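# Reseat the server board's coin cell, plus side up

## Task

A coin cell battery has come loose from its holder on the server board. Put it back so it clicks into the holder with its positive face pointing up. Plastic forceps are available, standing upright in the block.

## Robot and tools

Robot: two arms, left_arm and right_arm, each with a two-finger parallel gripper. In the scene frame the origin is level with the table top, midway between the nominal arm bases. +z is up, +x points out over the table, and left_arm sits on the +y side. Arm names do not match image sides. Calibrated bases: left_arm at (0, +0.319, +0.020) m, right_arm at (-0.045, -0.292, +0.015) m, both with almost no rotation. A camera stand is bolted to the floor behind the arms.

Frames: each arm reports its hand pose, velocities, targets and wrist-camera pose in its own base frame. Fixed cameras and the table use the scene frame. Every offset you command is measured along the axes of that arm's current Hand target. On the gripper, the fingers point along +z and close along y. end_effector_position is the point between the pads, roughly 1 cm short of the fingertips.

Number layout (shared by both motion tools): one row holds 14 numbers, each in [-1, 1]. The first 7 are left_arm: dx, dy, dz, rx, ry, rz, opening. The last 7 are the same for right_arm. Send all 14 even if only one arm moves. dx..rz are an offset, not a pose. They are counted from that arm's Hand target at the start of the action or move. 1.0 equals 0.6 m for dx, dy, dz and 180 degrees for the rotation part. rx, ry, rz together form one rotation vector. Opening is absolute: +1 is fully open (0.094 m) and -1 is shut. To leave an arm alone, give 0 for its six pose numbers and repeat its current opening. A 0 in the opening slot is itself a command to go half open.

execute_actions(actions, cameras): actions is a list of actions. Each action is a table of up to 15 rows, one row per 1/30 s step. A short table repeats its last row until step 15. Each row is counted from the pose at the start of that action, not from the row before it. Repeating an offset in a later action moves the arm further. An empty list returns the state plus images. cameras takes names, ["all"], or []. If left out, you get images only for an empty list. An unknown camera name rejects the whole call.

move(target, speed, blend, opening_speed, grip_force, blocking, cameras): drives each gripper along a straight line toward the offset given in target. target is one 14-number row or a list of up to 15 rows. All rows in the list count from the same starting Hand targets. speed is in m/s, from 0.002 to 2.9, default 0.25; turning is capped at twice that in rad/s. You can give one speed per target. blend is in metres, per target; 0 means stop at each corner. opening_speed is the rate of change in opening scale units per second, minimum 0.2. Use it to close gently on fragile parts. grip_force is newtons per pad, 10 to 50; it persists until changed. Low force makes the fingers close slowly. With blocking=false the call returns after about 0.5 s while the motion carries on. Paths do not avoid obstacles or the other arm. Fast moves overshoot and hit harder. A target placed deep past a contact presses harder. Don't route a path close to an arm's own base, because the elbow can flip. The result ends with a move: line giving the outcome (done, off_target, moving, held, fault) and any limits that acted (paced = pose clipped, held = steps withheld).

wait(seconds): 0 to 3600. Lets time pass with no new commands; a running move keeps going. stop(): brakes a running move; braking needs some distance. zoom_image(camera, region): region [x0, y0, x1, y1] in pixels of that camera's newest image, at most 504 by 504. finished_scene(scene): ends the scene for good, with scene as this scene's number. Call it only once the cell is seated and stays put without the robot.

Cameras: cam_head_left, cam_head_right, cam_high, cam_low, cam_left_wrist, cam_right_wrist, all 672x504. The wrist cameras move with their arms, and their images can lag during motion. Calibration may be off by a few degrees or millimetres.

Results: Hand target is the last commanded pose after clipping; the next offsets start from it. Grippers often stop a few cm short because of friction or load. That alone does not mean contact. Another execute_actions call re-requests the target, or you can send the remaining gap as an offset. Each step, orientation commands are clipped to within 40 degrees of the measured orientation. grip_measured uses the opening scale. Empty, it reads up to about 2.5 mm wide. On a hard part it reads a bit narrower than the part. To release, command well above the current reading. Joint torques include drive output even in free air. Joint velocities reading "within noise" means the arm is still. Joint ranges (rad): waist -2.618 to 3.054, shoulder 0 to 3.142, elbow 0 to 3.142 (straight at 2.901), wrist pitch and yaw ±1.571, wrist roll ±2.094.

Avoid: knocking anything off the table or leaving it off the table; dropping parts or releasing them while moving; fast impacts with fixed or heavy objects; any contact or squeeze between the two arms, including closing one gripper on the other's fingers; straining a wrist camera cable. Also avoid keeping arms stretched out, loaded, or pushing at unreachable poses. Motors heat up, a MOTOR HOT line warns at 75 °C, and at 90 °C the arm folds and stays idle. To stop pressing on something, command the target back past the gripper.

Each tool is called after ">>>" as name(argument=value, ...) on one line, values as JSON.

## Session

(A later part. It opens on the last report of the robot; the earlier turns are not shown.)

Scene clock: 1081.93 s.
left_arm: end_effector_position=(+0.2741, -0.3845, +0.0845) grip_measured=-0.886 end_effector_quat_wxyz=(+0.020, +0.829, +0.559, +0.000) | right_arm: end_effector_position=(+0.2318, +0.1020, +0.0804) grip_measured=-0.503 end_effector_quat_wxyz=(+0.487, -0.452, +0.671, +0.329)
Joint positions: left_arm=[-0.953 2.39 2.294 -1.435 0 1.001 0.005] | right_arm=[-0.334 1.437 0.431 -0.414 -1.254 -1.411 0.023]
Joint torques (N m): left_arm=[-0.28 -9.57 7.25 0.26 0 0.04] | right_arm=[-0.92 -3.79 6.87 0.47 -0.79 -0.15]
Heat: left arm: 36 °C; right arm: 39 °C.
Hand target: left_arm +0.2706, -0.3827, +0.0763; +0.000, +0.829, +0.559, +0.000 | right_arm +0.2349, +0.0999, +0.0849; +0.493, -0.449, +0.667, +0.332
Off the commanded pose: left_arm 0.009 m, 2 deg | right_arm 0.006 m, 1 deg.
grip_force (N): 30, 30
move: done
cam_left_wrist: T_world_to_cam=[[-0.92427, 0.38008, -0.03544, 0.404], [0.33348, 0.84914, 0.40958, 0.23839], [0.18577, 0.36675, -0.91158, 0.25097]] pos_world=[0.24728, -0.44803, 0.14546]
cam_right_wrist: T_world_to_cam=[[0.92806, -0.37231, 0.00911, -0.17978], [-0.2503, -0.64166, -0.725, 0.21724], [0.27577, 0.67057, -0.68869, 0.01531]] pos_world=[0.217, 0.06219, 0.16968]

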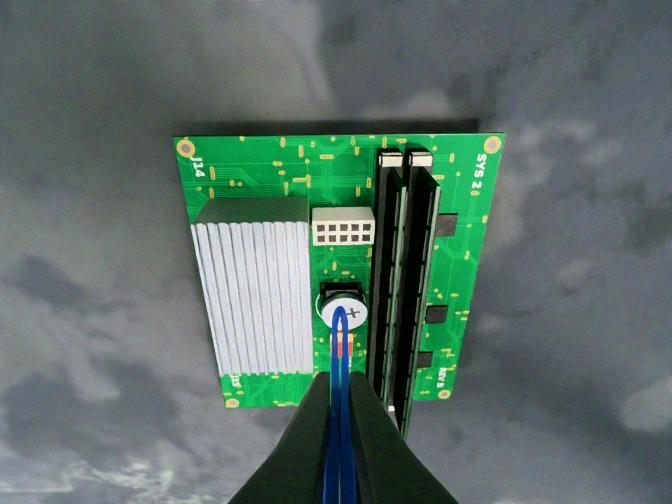

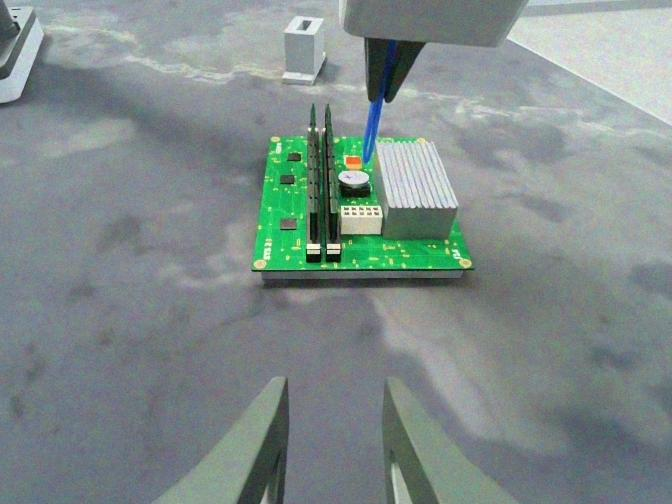

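>>> move(target=[0,-0.006,0.025,0,0,0,-0.95,0,0,0,0,0,0,-0.5], speed=0.06, cameras=["cam_left_wrist","cam_right_wrist"])

>>> zoom_image(camera="cam_left_wrist", region=[260, 210, 420, 370])

>>> zoom_image(camera="cam_right_wrist", region=[310, 120, 430, 250])

Scene clock: 1086.17 s.
left_arm: end_effector_position=(+0.2732, -0.3832, +0.0670) grip_measured=-0.886 end_effector_quat_wxyz=(+0.013, +0.828, +0.560, +0.000) | right_arm: end_effector_position=(+0.2318, +0.1020, +0.0804) grip_measured=-0.503 end_effector_quat_wxyz=(+0.487, -0.452, +0.671, +0.329)
Joint positions: left_arm=[-0.953 2.39 2.224 -1.379 0 1 0.005] | right_arm=[-0.334 1.437 0.431 -0.414 -1.254 -1.411 0.023]
Joint torques (N m): left_arm=[-0.66 -11.89 4.7 0.38 -0.06 -0.05] | right_arm=[-0.91 -3.84 6.87 0.47 -0.79 -0.15]
Heat: left arm: 36 °C; right arm: 39 °C.
Hand target: left_arm +0.2673, -0.3813, +0.0613; +0.000, +0.829, +0.559, +0.000 | right_arm +0.2349, +0.0999, +0.0849; +0.493, -0.449, +0.667, +0.332
Off the commanded pose: left_arm 0.008 m, 1 deg | right_arm 0.006 m, 1 deg.
grip_force (N): 30, 30
move: done
cam_left_wrist: T_world_to_cam=[[-0.92523, 0.37867, -0.02379, 0.40104], [0.33519, 0.84517, 0.41634, 0.2423], [0.17776, 0.37723, -0.9089, 0.24075]] pos_world=[0.24704, -0.44747, 0.12748]
cam_right_wrist: T_world_to_cam=[[0.92806, -0.37231, 0.00911, -0.17978], [-0.2503, -0.64166, -0.725, 0.21724], [0.27577, 0.67057, -0.68869, 0.01531]] pos_world=[0.217, 0.06219, 0.16968]

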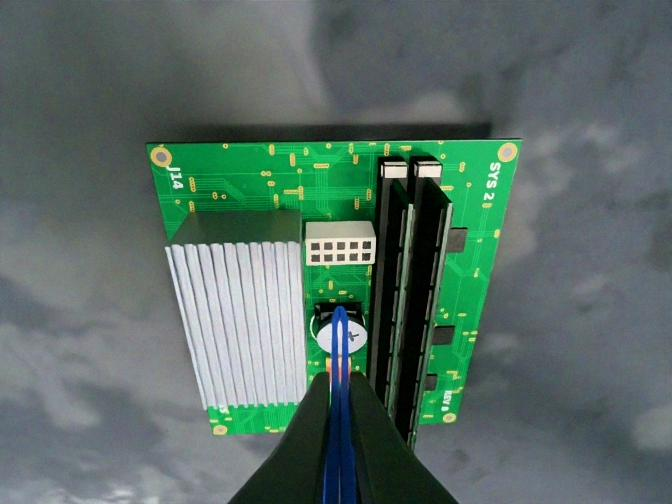

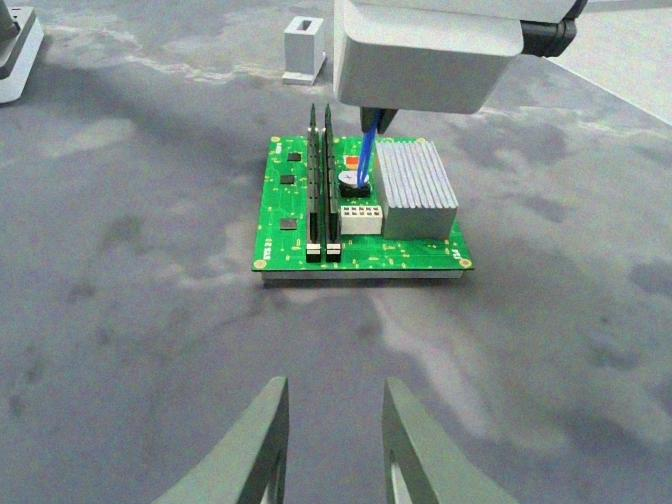

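Scaled by 3.150 from the camera's image (finer frame: 960x720).

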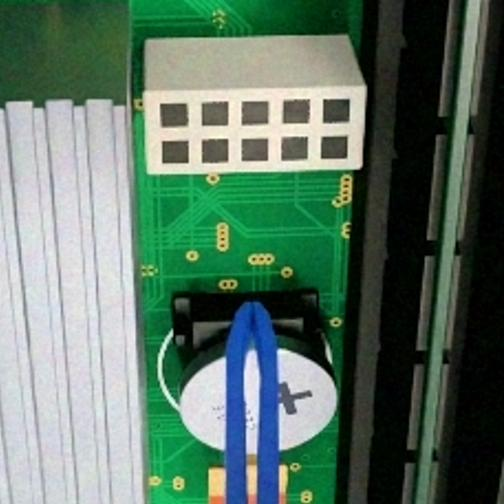

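Scaled by 3.877 from the camera's image (finer frame: 960x720).

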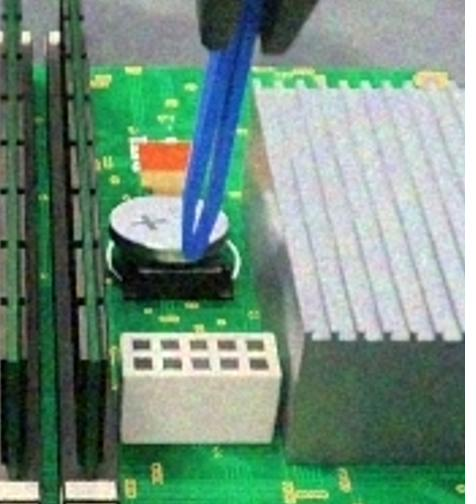

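>>> move(target=[0.0145,0.006,-0.010,0,0,0,-0.95,0,0,0,0,0,0,-0.5], speed=0.04, cameras=["cam_left_wrist","cam_right_wrist"])

>>> zoom_image(camera="cam_left_wrist", region=[260, 210, 420, 370])

>>> zoom_image(camera="cam_right_wrist", region=[310, 120, 430, 250])

Scene clock: 1097.93 s.
left_arm: end_effector_position=(+0.2750, -0.3820, +0.0670) grip_measured=-0.886 end_effector_quat_wxyz=(+0.013, +0.828, +0.560, +0.000) | right_arm: end_effector_position=(+0.2318, +0.1020, +0.0804) grip_measured=-0.503 end_effector_quat_wxyz=(+0.487, -0.452, +0.671, +0.329)
Joint positions: left_arm=[-0.949 2.39 2.224 -1.379 0 1.004 0.005] | right_arm=[-0.334 1.437 0.431 -0.414 -1.254 -1.411 0.023]
Joint torques (N m): left_arm=[0.54 -12.57 5.27 0.27 -0.02 0.11] | right_arm=[-0.91 -3.82 6.89 0.47 -0.79 -0.16]
Heat: left arm: 36 °C; right arm: 39 °C.
Hand target: left_arm +0.2739, -0.3745, +0.0673; +0.000, +0.829, +0.559, +0.000 | right_arm +0.2349, +0.0999, +0.0849; +0.493, -0.449, +0.667, +0.332
Off the commanded pose: left_arm 0.008 m, 1 deg | right_arm 0.006 m, 1 deg.
grip_force (N): 30, 30
move: done
cam_left_wrist: T_world_to_cam=[[-0.92521, 0.37869, -0.02417, 0.40222], [0.33508, 0.84524, 0.41628, 0.24079], [0.17807, 0.37704, -0.90892, 0.23984]] pos_world=[0.24874, -0.44627, 0.12748]
cam_right_wrist: T_world_to_cam=[[0.92806, -0.37231, 0.00911, -0.17978], [-0.2503, -0.64166, -0.725, 0.21724], [0.27577, 0.67057, -0.68869, 0.01531]] pos_world=[0.217, 0.06219, 0.16968]

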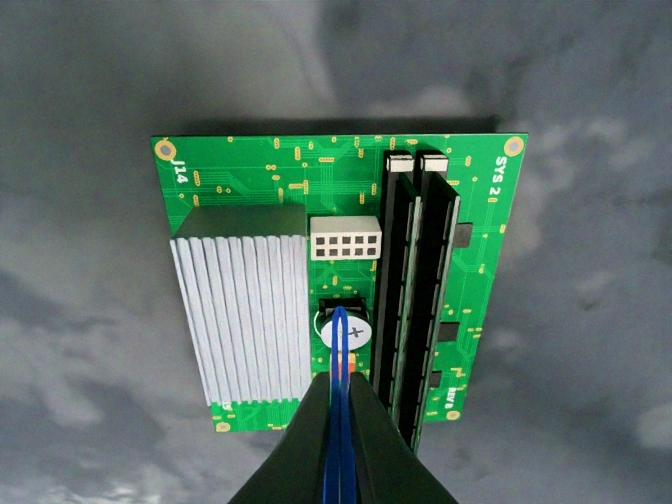

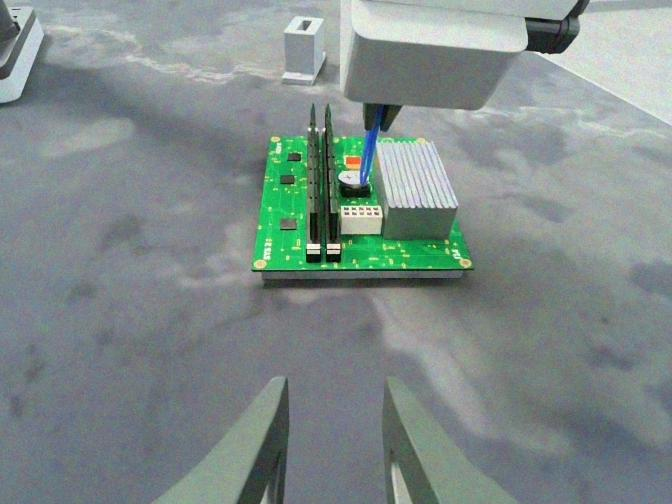

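Scaled by 3.150 from the camera's image (finer frame: 960x720).

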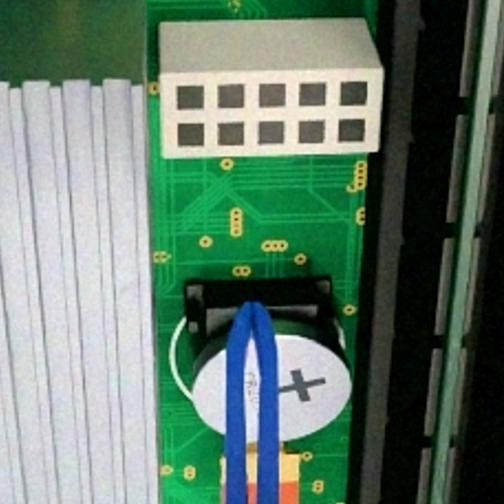

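Scaled by 3.877 from the camera's image (finer frame: 960x720).

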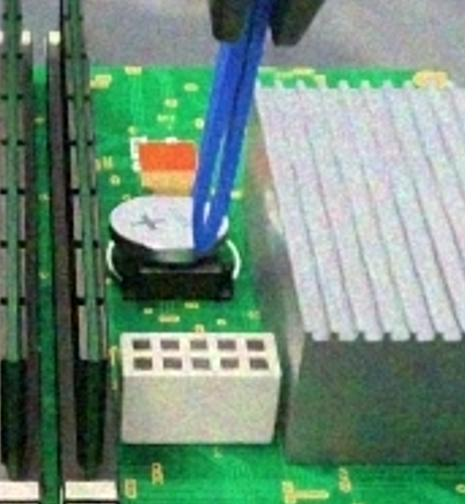

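>>> move(target=[0.0042,-0.0074,0,0.0083,0.0047,0,-0.95,0,0,0,0,0,0,-0.5], speed=0.04, cameras=["cam_left_wrist","cam_right_wrist"])

>>> zoom_image(camera="cam_left_wrist", region=[260, 210, 420, 370])

>>> zoom_image(camera="cam_right_wrist", region=[310, 120, 430, 250])

Scene clock: 1116.47 s.
left_arm: end_effector_position=(+0.2703, -0.3748, +0.0670) grip_measured=-0.886 end_effector_quat_wxyz=(-0.004, +0.829, +0.560, +0.000) | right_arm: end_effector_position=(+0.2318, +0.1020, +0.0804) grip_measured=-0.503 end_effector_quat_wxyz=(+0.487, -0.452, +0.671, +0.329)
Joint positions: left_arm=[-0.948 2.39 2.224 -1.413 0 1.005 0.005] | right_arm=[-0.334 1.437 0.431 -0.414 -1.254 -1.411 0.023]
Joint torques (N m): left_arm=[0.46 -11.4 6.86 0.19 -0.01 0.08] | right_arm=[-0.94 -3.81 6.87 0.47 -0.79 -0.16]
Heat: left arm: 37 °C; right arm: 39 °C.
Hand target: left_arm +0.2707, -0.3705, +0.0673; -0.015, +0.829, +0.559, -0.001 | right_arm +0.2349, +0.0999, +0.0849; +0.493, -0.449, +0.667, +0.332
Off the commanded pose: left_arm 0.004 m, 1 deg | right_arm 0.006 m, 1 deg.
grip_force (N): 30, 30
move: done
cam_left_wrist: T_world_to_cam=[[-0.9254, 0.37895, 0.00488, 0.39335], [0.34357, 0.83342, 0.43287, 0.22845], [0.15997, 0.40226, -0.90144, 0.25177]] pos_world=[0.24524, -0.44073, 0.12615]
cam_right_wrist: T_world_to_cam=[[0.92806, -0.37231, 0.00911, -0.17978], [-0.2503, -0.64166, -0.725, 0.21724], [0.27577, 0.67057, -0.68869, 0.01531]] pos_world=[0.217, 0.06219, 0.16968]

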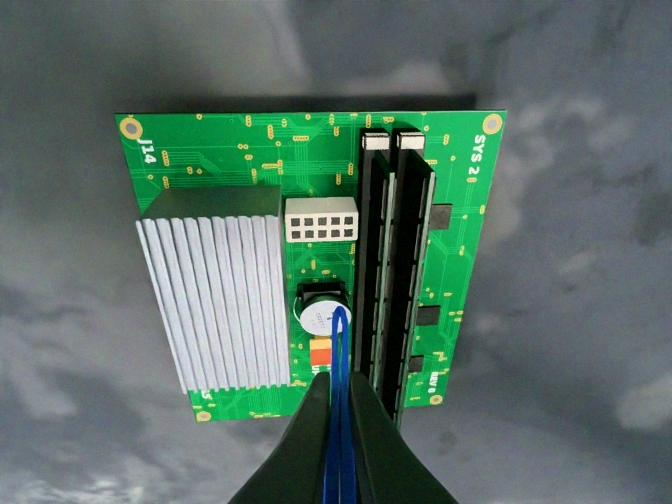

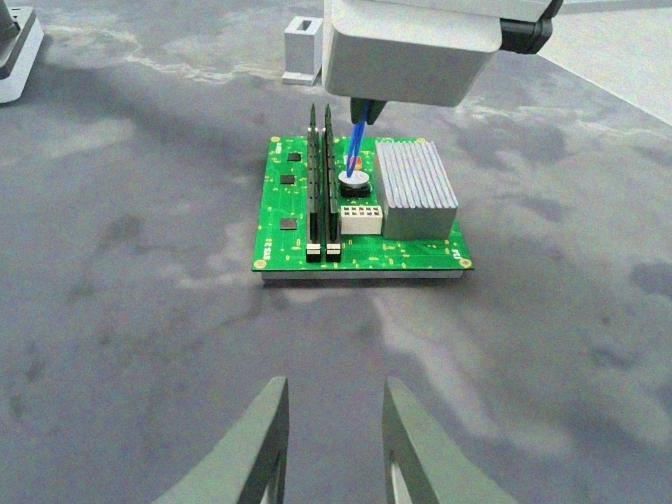

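Scaled by 3.150 from the camera's image (finer frame: 960x720).

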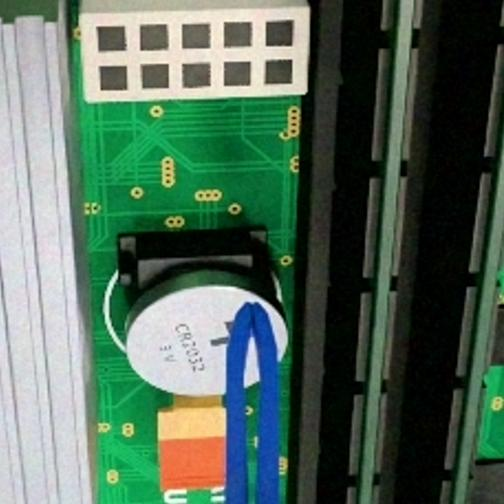

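Scaled by 3.877 from the camera's image (finer frame: 960x720).

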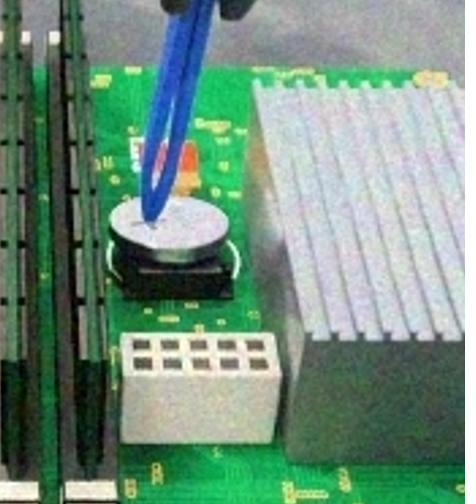

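>>> move(target=[-0.0157,0.0006,0,-0.0055,-0.0031,0,-0.95,0,0,0,0,0,0,-0.5], speed=0.04, cameras=["cam_left_wrist","cam_right_wrist"])

>>> zoom_image(camera="cam_left_wrist", region=[260, 210, 420, 370])

>>> zoom_image(camera="cam_right_wrist", region=[310, 120, 430, 250])

Scene clock: 1124.93 s.
left_arm: end_effector_position=(+0.2687, -0.3759, +0.0670) grip_measured=-0.886 end_effector_quat_wxyz=(-0.004, +0.829, +0.559, +0.000) | right_arm: end_effector_position=(+0.2318, +0.1020, +0.0804) grip_measured=-0.503 end_effector_quat_wxyz=(+0.487, -0.452, +0.671, +0.329)
Joint positions: left_arm=[-0.952 2.39 2.224 -1.414 0 1.002 0.005] | right_arm=[-0.334 1.437 0.431 -0.414 -1.254 -1.411 0.023]
Joint torques (N m): left_arm=[-0.42 -10.95 7.38 0.32 -0.05 -0.02] | right_arm=[-0.92 -3.81 6.87 0.47 -0.79 -0.15]
Heat: left arm: 37 °C; right arm: 39 °C.
Hand target: left_arm +0.2674, -0.3795, +0.0671; -0.005, +0.829, +0.559, +0.000 | right_arm +0.2349, +0.0999, +0.0849; +0.493, -0.449, +0.667, +0.332
Off the commanded pose: left_arm 0.004 m, 0 deg | right_arm 0.006 m, 1 deg.
grip_force (N): 30, 30
move: done
cam_left_wrist: T_world_to_cam=[[-0.92481, 0.38038, 0.00526, 0.3926], [0.34497, 0.83272, 0.43309, 0.22924], [0.16036, 0.40234, -0.90133, 0.25228]] pos_world=[0.24355, -0.44173, 0.12605]
cam_right_wrist: T_world_to_cam=[[0.92806, -0.37231, 0.00911, -0.17978], [-0.2503, -0.64166, -0.725, 0.21724], [0.27577, 0.67057, -0.68869, 0.01531]] pos_world=[0.217, 0.06219, 0.16968]

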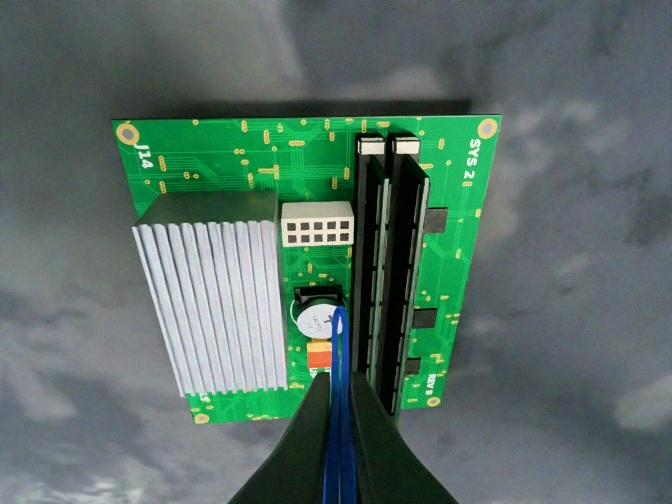

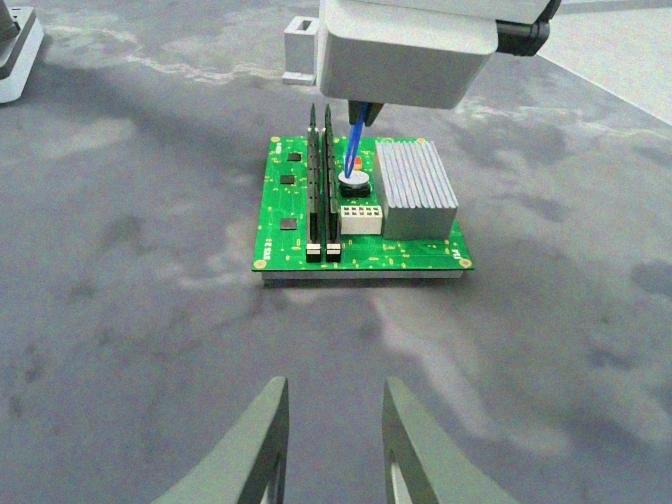

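Scaled by 3.150 from the camera's image (finer frame: 960x720).

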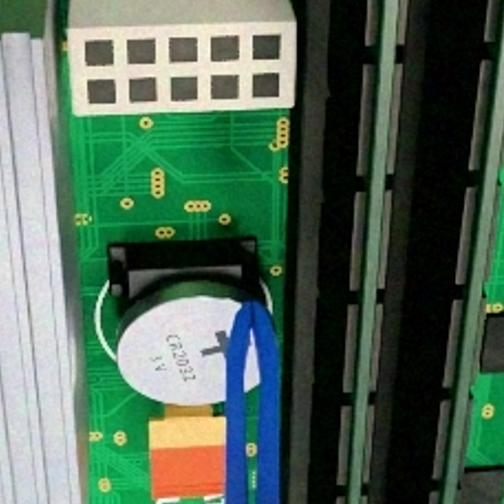

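Scaled by 3.877 from the camera's image (finer frame: 960x720).

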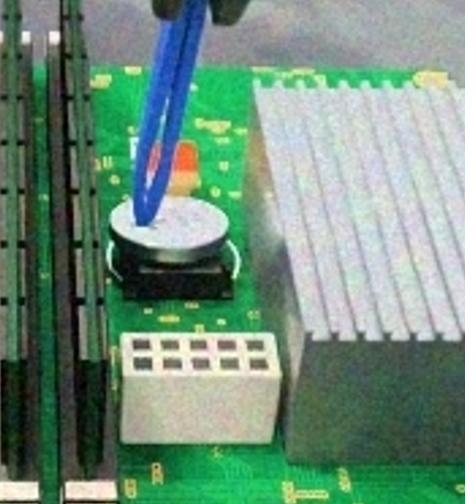

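>>> move(target=[-0.0062,0.0108,0.007,-0.0083,-0.0047,0,-0.95,0,0,0,0,0,0,-0.5], speed=0.04, cameras=["cam_left_wrist","cam_right_wrist"])

>>> zoom_image(camera="cam_left_wrist", region=[260, 210, 420, 370])

>>> zoom_image(camera="cam_right_wrist", region=[310, 120, 430, 250])

Scene clock: 1129.37 s.
left_arm: end_effector_position=(+0.2750, -0.3848, +0.0671) grip_measured=-0.886 end_effector_quat_wxyz=(+0.017, +0.829, +0.559, +0.000) | right_arm: end_effector_position=(+0.2318, +0.1020, +0.0804) grip_measured=-0.503 end_effector_quat_wxyz=(+0.487, -0.452, +0.671, +0.329)
Joint positions: left_arm=[-0.952 2.39 2.224 -1.37 0 1.002 0.005] | right_arm=[-0.334 1.437 0.431 -0.414 -1.254 -1.411 0.023]
Joint torques (N m): left_arm=[-0.54 -11.28 5.65 0.45 0 -0.03] | right_arm=[-0.91 -3.82 6.89 0.47 -0.78 -0.16]
Heat: left arm: 37 °C; right arm: 39 °C.
Hand target: left_arm +0.2720, -0.3853, +0.0628; +0.010, +0.829, +0.559, +0.001 | right_arm +0.2349, +0.0999, +0.0849; +0.493, -0.449, +0.667, +0.332
Off the commanded pose: left_arm 0.005 m, 1 deg | right_arm 0.006 m, 1 deg.
grip_force (N): 30, 30
move: done
cam_left_wrist: T_world_to_cam=[[-0.92464, 0.37953, -0.03157, 0.40391], [0.33395, 0.84786, 0.41184, 0.24467], [0.18307, 0.37026, -0.91071, 0.23704]] pos_world=[0.24837, -0.44851, 0.12787]
cam_right_wrist: T_world_to_cam=[[0.92806, -0.37231, 0.00911, -0.17978], [-0.2503, -0.64166, -0.725, 0.21724], [0.27577, 0.67057, -0.68869, 0.01531]] pos_world=[0.217, 0.06219, 0.16968]

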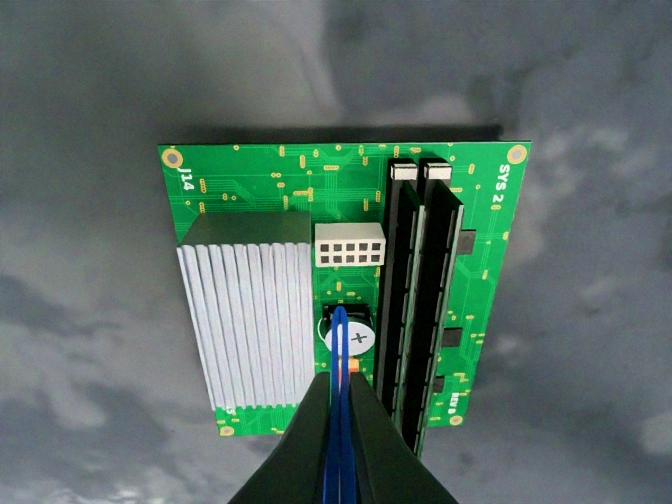

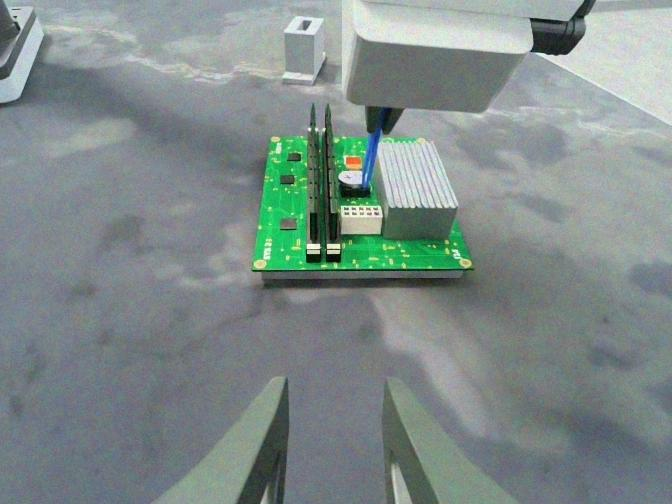

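Scaled by 3.150 from the camera's image (finer frame: 960x720).

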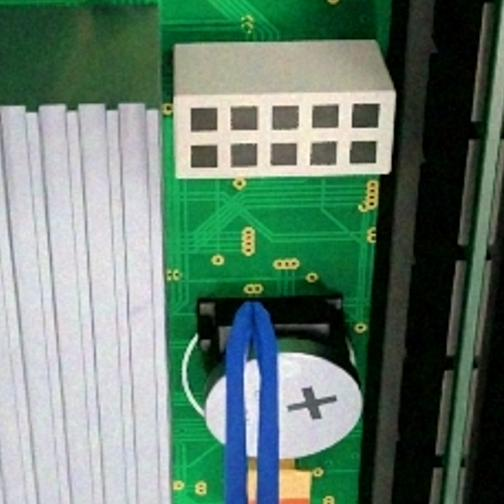

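Scaled by 3.877 from the camera's image (finer frame: 960x720).

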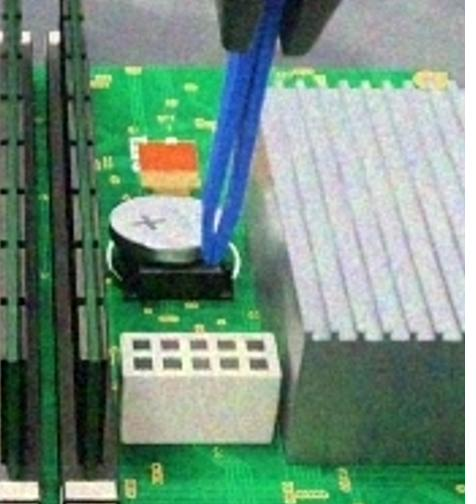

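>>> move(target=[0.0058,-0.0101,0,0.0077,0.0044,0,-0.95,0,0,0,0,0,0,-0.5], speed=0.02, cameras=["cam_left_wrist","cam_right_wrist"])

>>> zoom_image(camera="cam_left_wrist", region=[260, 210, 420, 370])

>>> zoom_image(camera="cam_right_wrist", region=[310, 120, 430, 250])

Scene clock: 1142.73 s.
left_arm: end_effector_position=(+0.2742, -0.3837, +0.0671) grip_measured=-0.886 end_effector_quat_wxyz=(+0.015, +0.829, +0.559, +0.000) | right_arm: end_effector_position=(+0.2318, +0.1020, +0.0804) grip_measured=-0.503 end_effector_quat_wxyz=(+0.487, -0.452, +0.671, +0.329)
Joint positions: left_arm=[-0.952 2.39 2.224 -1.375 0 1.002 0.005] | right_arm=[-0.334 1.437 0.431 -0.414 -1.254 -1.411 0.023]
Joint torques (N m): left_arm=[-0.8 -11.32 5.96 0.17 -0.03 -0.01] | right_arm=[-0.92 -3.84 6.87 0.47 -0.79 -0.15]
Heat: left arm: 37 °C; right arm: 39 °C.
Hand target: left_arm +0.2677, -0.3798, +0.0627; -0.004, +0.829, +0.559, +0.000 | right_arm +0.2349, +0.0999, +0.0849; +0.493, -0.449, +0.667, +0.332
Off the commanded pose: left_arm 0.009 m, 2 deg | right_arm 0.006 m, 1 deg.
grip_force (N): 30, 30
move: done
cam_left_wrist: T_world_to_cam=[[-0.92472, 0.37967, -0.02705, 0.40253], [0.33524, 0.84604, 0.41452, 0.24282], [0.18027, 0.37425, -0.90964, 0.23893]] pos_world=[0.24775, -0.44769, 0.12758]
cam_right_wrist: T_world_to_cam=[[0.92806, -0.37231, 0.00911, -0.17978], [-0.2503, -0.64166, -0.725, 0.21724], [0.27577, 0.67057, -0.68869, 0.01531]] pos_world=[0.217, 0.06219, 0.16968]

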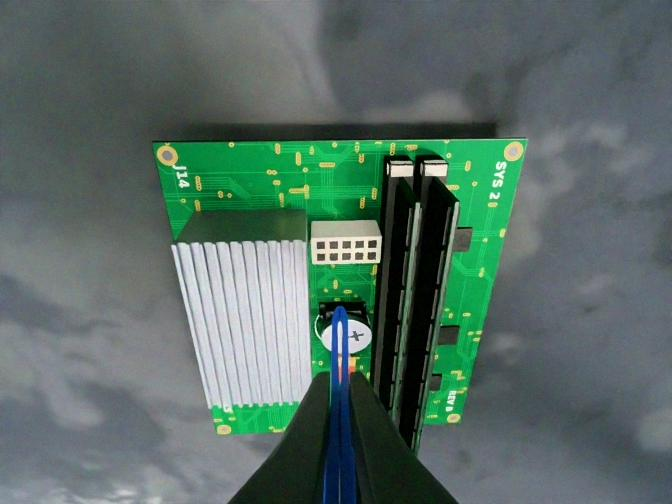

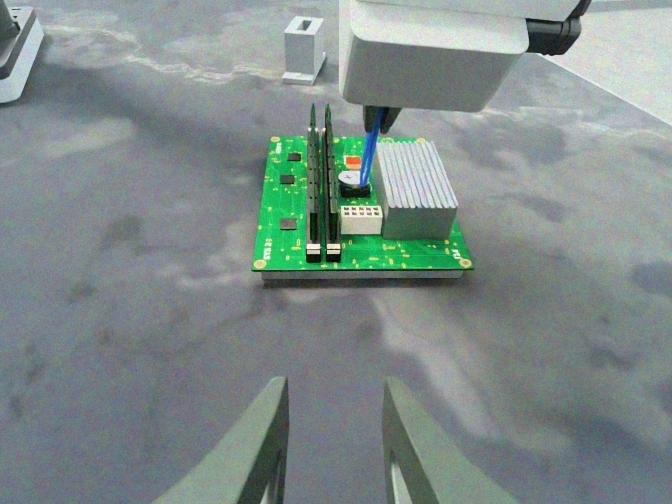

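Scaled by 3.150 from the camera's image (finer frame: 960x720).

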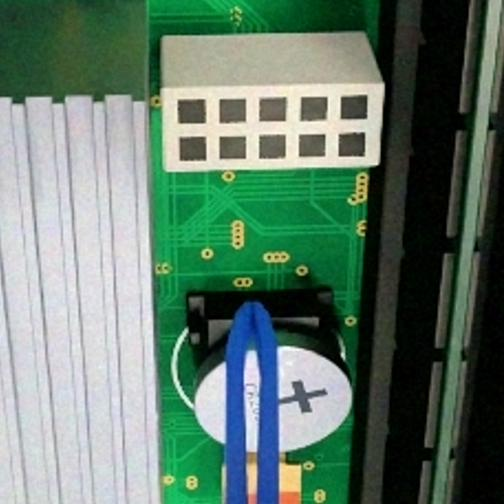

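Scaled by 3.877 from the camera's image (finer frame: 960x720).

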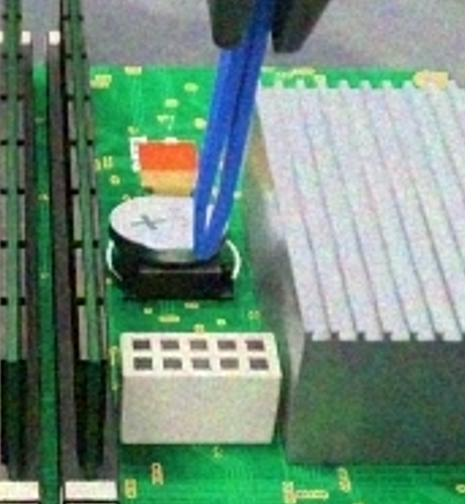

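>>> move(target=[0.0033,-0.0056,0,0.0038,0.0022,0,-0.95,0,0,0,0,0,0,-0.5], speed=0.01, cameras=["cam_left_wrist","cam_right_wrist"])

>>> zoom_image(camera="cam_left_wrist", region=[260, 210, 420, 370])

>>> zoom_image(camera="cam_right_wrist", region=[310, 120, 430, 250])

Scene clock: 1146.53 s.
left_arm: end_effector_position=(+0.2724, -0.3812, +0.0670) grip_measured=-0.886 end_effector_quat_wxyz=(+0.009, +0.829, +0.559, +0.000) | right_arm: end_effector_position=(+0.2318, +0.1020, +0.0804) grip_measured=-0.503 end_effector_quat_wxyz=(+0.487, -0.452, +0.671, +0.329)
Joint positions: left_arm=[-0.952 2.39 2.224 -1.388 0 1.002 0.005] | right_arm=[-0.334 1.437 0.431 -0.414 -1.254 -1.411 0.023]
Joint torques (N m): left_arm=[-0.51 -11.32 5.48 0.21 0.01 0.01] | right_arm=[-0.91 -3.81 6.87 0.48 -0.78 -0.15]
Heat: left arm: 37 °C; right arm: 39 °C.
Hand target: left_arm +0.2653, -0.3767, +0.0627; -0.011, +0.829, +0.559, -0.001 | right_arm +0.2349, +0.0999, +0.0849; +0.493, -0.449, +0.667, +0.332
Off the commanded pose: left_arm 0.009 m, 2 deg | right_arm 0.006 m, 1 deg.
grip_force (N): 30, 30
move: done
cam_left_wrist: T_world_to_cam=[[-0.9249, 0.37984, -0.01669, 0.39938], [0.33818, 0.84193, 0.42046, 0.23859], [0.17376, 0.38323, -0.90716, 0.24334]] pos_world=[0.24642, -0.44584, 0.1271]
cam_right_wrist: T_world_to_cam=[[0.92806, -0.37231, 0.00911, -0.17978], [-0.2503, -0.64166, -0.725, 0.21724], [0.27577, 0.67057, -0.68869, 0.01531]] pos_world=[0.217, 0.06219, 0.16968]

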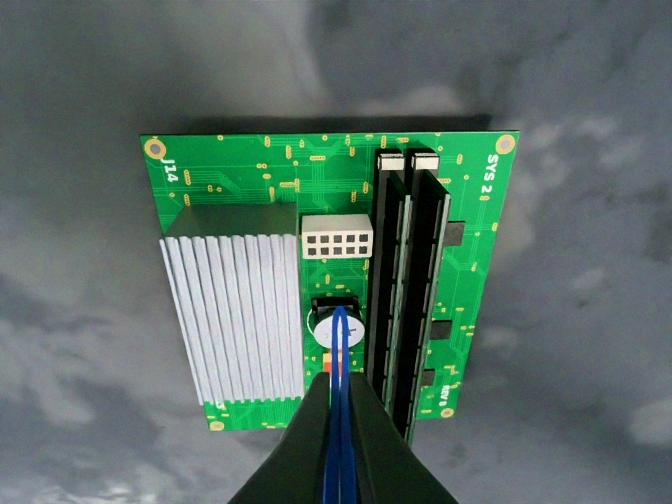

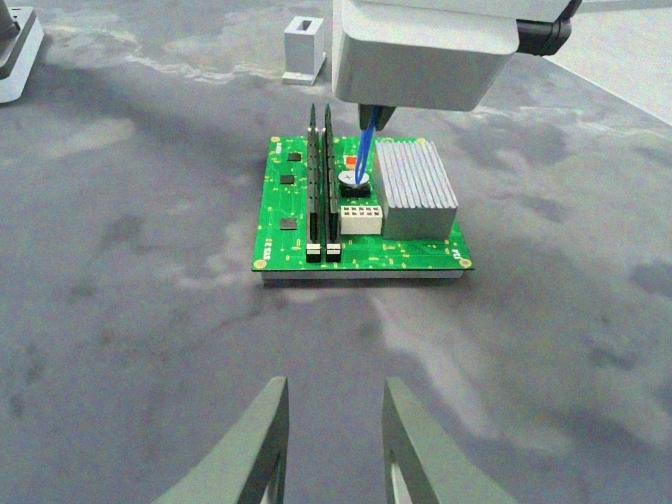

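Scaled by 3.150 from the camera's image (finer frame: 960x720).

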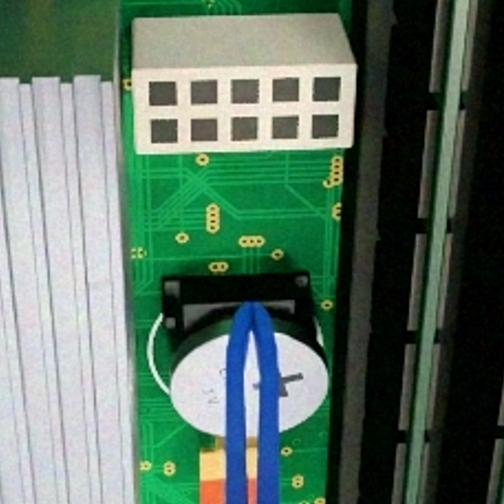

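Scaled by 3.877 from the camera's image (finer frame: 960x720).

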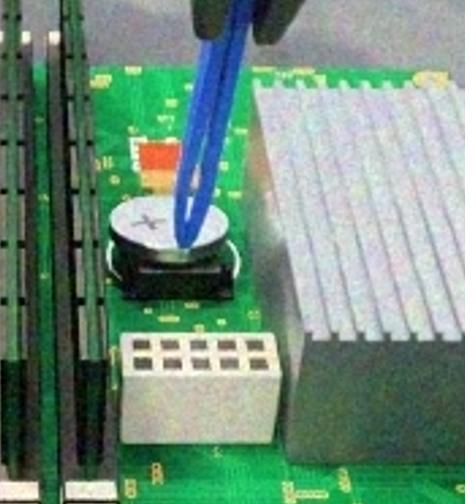

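>>> move(target=[0,0,0.013,0,0,0,-0.95,0,0,0,0,0,0,-0.5], speed=0.01, cameras=["cam_left_wrist","cam_right_wrist"])

>>> zoom_image(camera="cam_left_wrist", region=[260, 210, 420, 370])

>>> zoom_image(camera="cam_right_wrist", region=[310, 120, 430, 250])

Scene clock: 1153.10 s.
left_arm: end_effector_position=(+0.2710, -0.3792, +0.0614) grip_measured=-0.886 end_effector_quat_wxyz=(+0.003, +0.829, +0.559, +0.000) | right_arm: end_effector_position=(+0.2318, +0.1020, +0.0804) grip_measured=-0.503 end_effector_quat_wxyz=(+0.487, -0.452, +0.671, +0.329)
Joint positions: left_arm=[-0.952 2.39 2.202 -1.377 0 1.002 0.005] | right_arm=[-0.334 1.437 0.431 -0.414 -1.254 -1.411 0.023]
Joint torques (N m): left_arm=[-0.65 -11.79 4.57 0.4 0 -0.03] | right_arm=[-0.91 -3.79 6.87 0.47 -0.8 -0.15]
Heat: left arm: 37 °C; right arm: 39 °C.
Hand target: left_arm +0.2652, -0.3766, +0.0549; -0.011, +0.829, +0.559, -0.001 | right_arm +0.2349, +0.0999, +0.0849; +0.493, -0.449, +0.667, +0.332
Off the commanded pose: left_arm 0.009 m, 2 deg | right_arm 0.006 m, 1 deg.
grip_force (N): 30, 30
move: done
cam_left_wrist: T_world_to_cam=[[-0.92498, 0.37993, -0.00734, 0.39671], [0.34087, 0.83811, 0.42589, 0.23722], [0.16797, 0.39144, -0.90474, 0.24232]] pos_world=[0.24539, -0.44439, 0.12112]
cam_right_wrist: T_world_to_cam=[[0.92806, -0.37231, 0.00911, -0.17978], [-0.2503, -0.64166, -0.725, 0.21724], [0.27577, 0.67057, -0.68869, 0.01531]] pos_world=[0.217, 0.06219, 0.16968]

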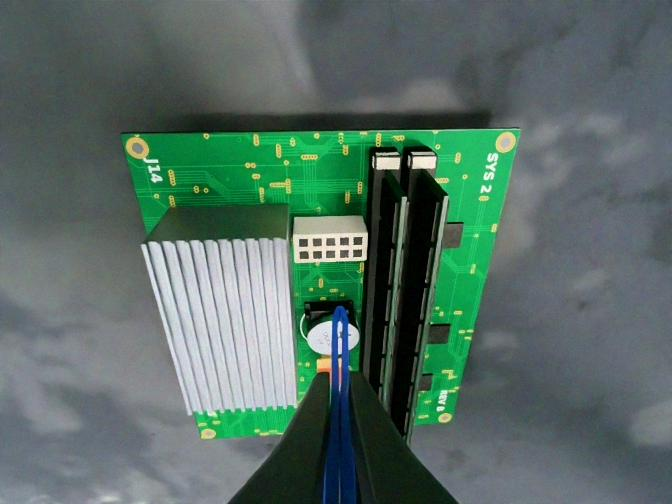

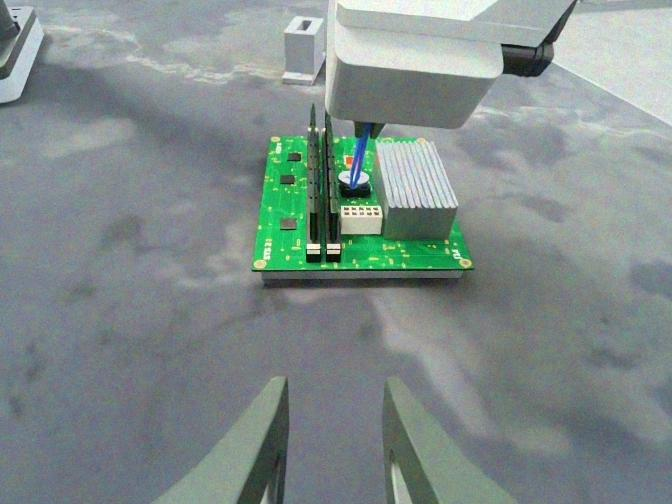

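Scaled by 3.150 from the camera's image (finer frame: 960x720).

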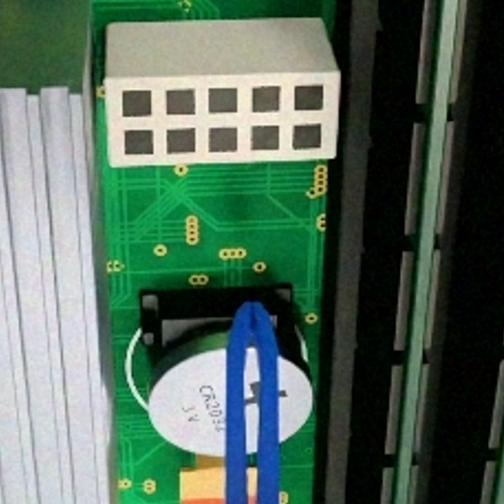

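Scaled by 3.877 from the camera's image (finer frame: 960x720).

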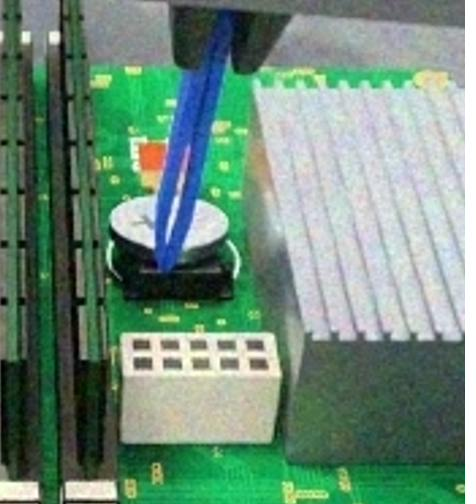

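>>> move(target=[0.013,0.0074,0,0,0,0,-0.95,0,0,0,0,0,0,-0.5], speed=0.01, cameras=["cam_left_wrist","cam_right_wrist"])

>>> zoom_image(camera="cam_left_wrist", region=[260, 210, 420, 370])

>>> zoom_image(camera="cam_right_wrist", region=[310, 120, 430, 250])

Scene clock: 1162.37 s.
left_arm: end_effector_position=(+0.2733, -0.3781, +0.0614) grip_measured=-0.886 end_effector_quat_wxyz=(+0.004, +0.829, +0.560, +0.000) | right_arm: end_effector_position=(+0.2318, +0.1020, +0.0804) grip_measured=-0.503 end_effector_quat_wxyz=(+0.487, -0.452, +0.671, +0.329)
Joint positions: left_arm=[-0.947 2.39 2.202 -1.375 0 1.006 0.005] | right_arm=[-0.334 1.437 0.431 -0.414 -1.254 -1.411 0.023]
Joint torques (N m): left_arm=[0.66 -12.1 4.07 0.43 -0.01 0.09] | right_arm=[-0.92 -3.81 6.87 0.47 -0.79 -0.15]
Heat: left arm: 37 °C; right arm: 39 °C.
Hand target: left_arm +0.2723, -0.3710, +0.0549; -0.011, +0.829, +0.559, -0.001 | right_arm +0.2349, +0.0999, +0.0849; +0.493, -0.449, +0.667, +0.332
Off the commanded pose: left_arm 0.010 m, 2 deg | right_arm 0.006 m, 1 deg.
grip_force (N): 30, 30
move: done
cam_left_wrist: T_world_to_cam=[[-0.92525, 0.37926, -0.00871, 0.39832], [0.33985, 0.83887, 0.4252, 0.23611], [0.16857, 0.39046, -0.90506, 0.24091]] pos_world=[0.24769, -0.4432, 0.12112]
cam_right_wrist: T_world_to_cam=[[0.92806, -0.37231, 0.00911, -0.17978], [-0.2503, -0.64166, -0.725, 0.21724], [0.27577, 0.67057, -0.68869, 0.01531]] pos_world=[0.217, 0.06219, 0.16968]

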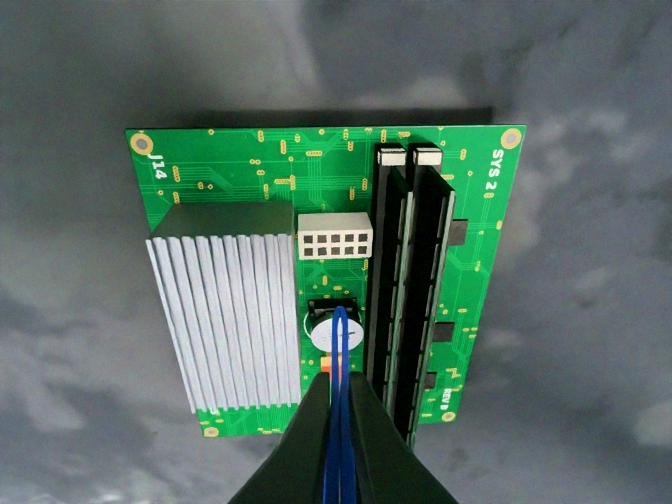

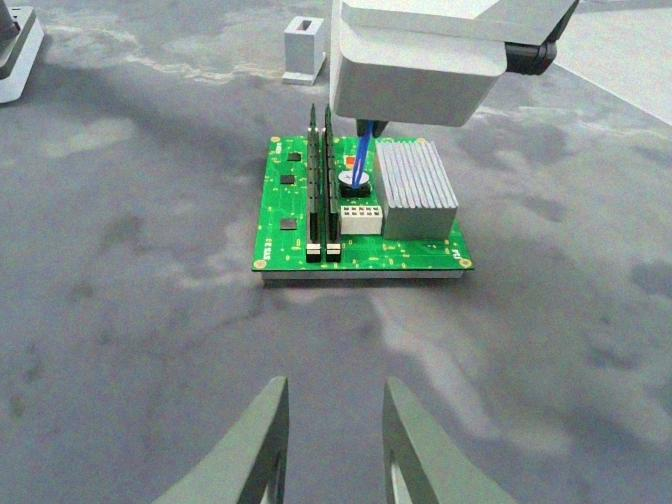

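Scaled by 3.150 from the camera's image (finer frame: 960x720).

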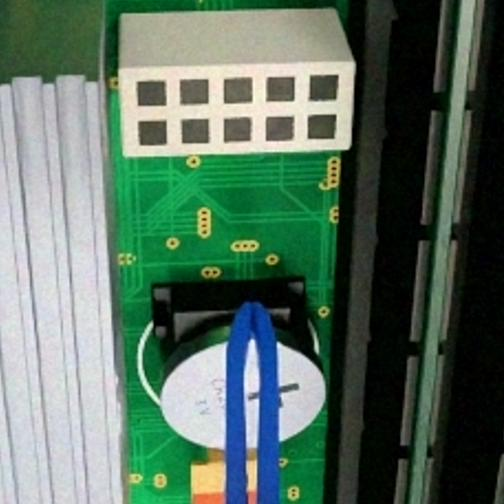

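Scaled by 3.877 from the camera's image (finer frame: 960x720).

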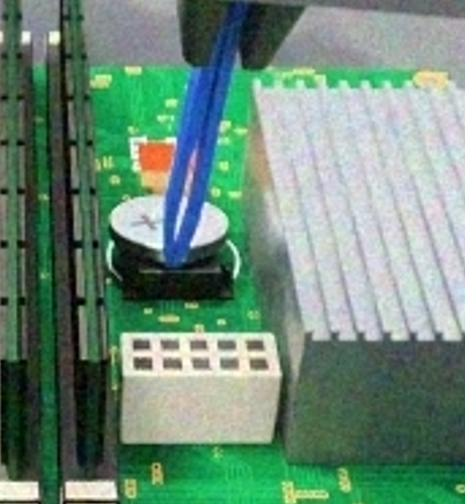

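>>> move(target=[0.0087,0.005,0,0,0,0,-0.95,0,0,0,0,0,0,-0.5], speed=0.01, cameras=["cam_left_wrist","cam_right_wrist"])

>>> zoom_image(camera="cam_left_wrist", region=[260, 210, 420, 370])

>>> zoom_image(camera="cam_right_wrist", region=[310, 120, 430, 250])

Scene clock: 1167.03 s.
left_arm: end_effector_position=(+0.2787, -0.3743, +0.0614) grip_measured=-0.886 end_effector_quat_wxyz=(+0.004, +0.828, +0.560, +0.000) | right_arm: end_effector_position=(+0.2318, +0.1020, +0.0804) grip_measured=-0.503 end_effector_quat_wxyz=(+0.487, -0.452, +0.671, +0.329)
Joint positions: left_arm=[-0.933 2.39 2.202 -1.374 0 1.019 0.005] | right_arm=[-0.334 1.437 0.431 -0.414 -1.254 -1.411 0.023]
Joint torques (N m): left_arm=[0.58 -11.86 4.07 0.37 0.01 0.1] | right_arm=[-0.91 -3.81 6.89 0.47 -0.78 -0.15]
Heat: left arm: 37 °C; right arm: 39 °C.
Hand target: left_arm +0.2770, -0.3673, +0.0549; -0.011, +0.829, +0.559, -0.001 | right_arm +0.2349, +0.0999, +0.0849; +0.493, -0.449, +0.667, +0.332
Off the commanded pose: left_arm 0.010 m, 2 deg | right_arm 0.006 m, 1 deg.
grip_force (N): 30, 30
move: done
cam_left_wrist: T_world_to_cam=[[-0.92582, 0.37784, -0.00935, 0.40157], [0.33838, 0.83965, 0.42483, 0.23177], [0.16837, 0.39015, -0.90522, 0.23853]] pos_world=[0.25319, -0.4394, 0.12121]
cam_right_wrist: T_world_to_cam=[[0.92806, -0.37231, 0.00911, -0.17978], [-0.2503, -0.64166, -0.725, 0.21724], [0.27577, 0.67057, -0.68869, 0.01531]] pos_world=[0.217, 0.06219, 0.16968]

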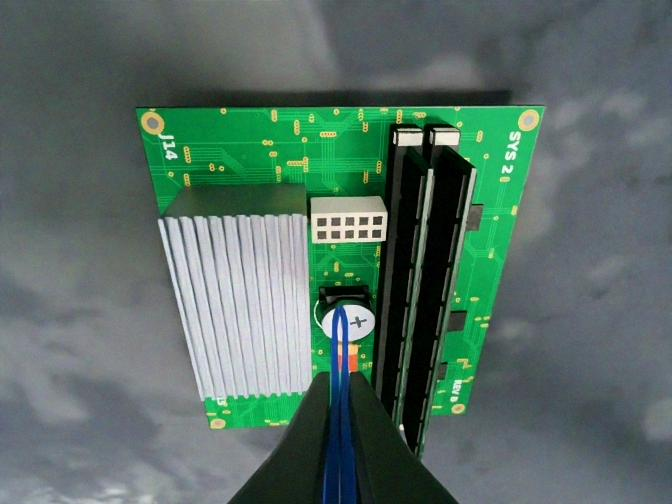

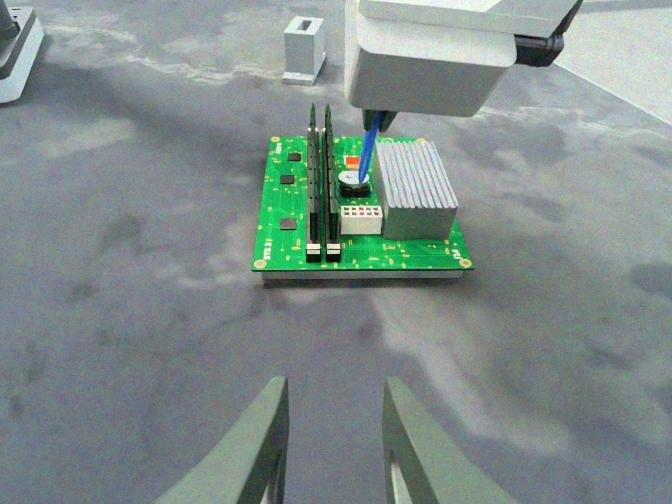

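Scaled by 3.150 from the camera's image (finer frame: 960x720).

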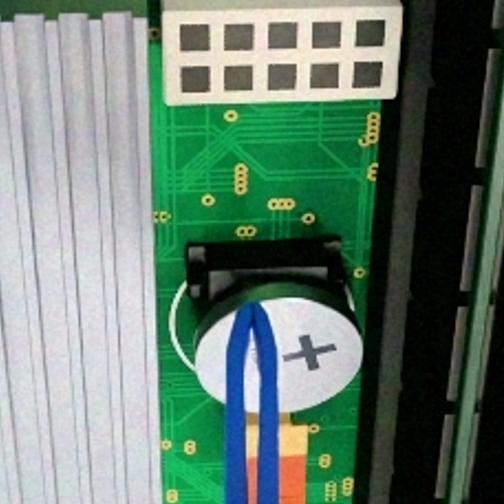

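Scaled by 3.877 from the camera's image (finer frame: 960x720).

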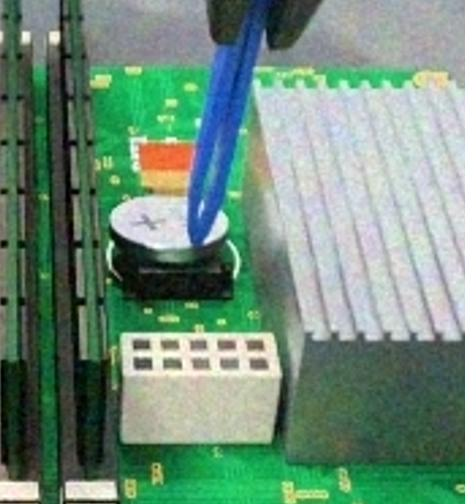

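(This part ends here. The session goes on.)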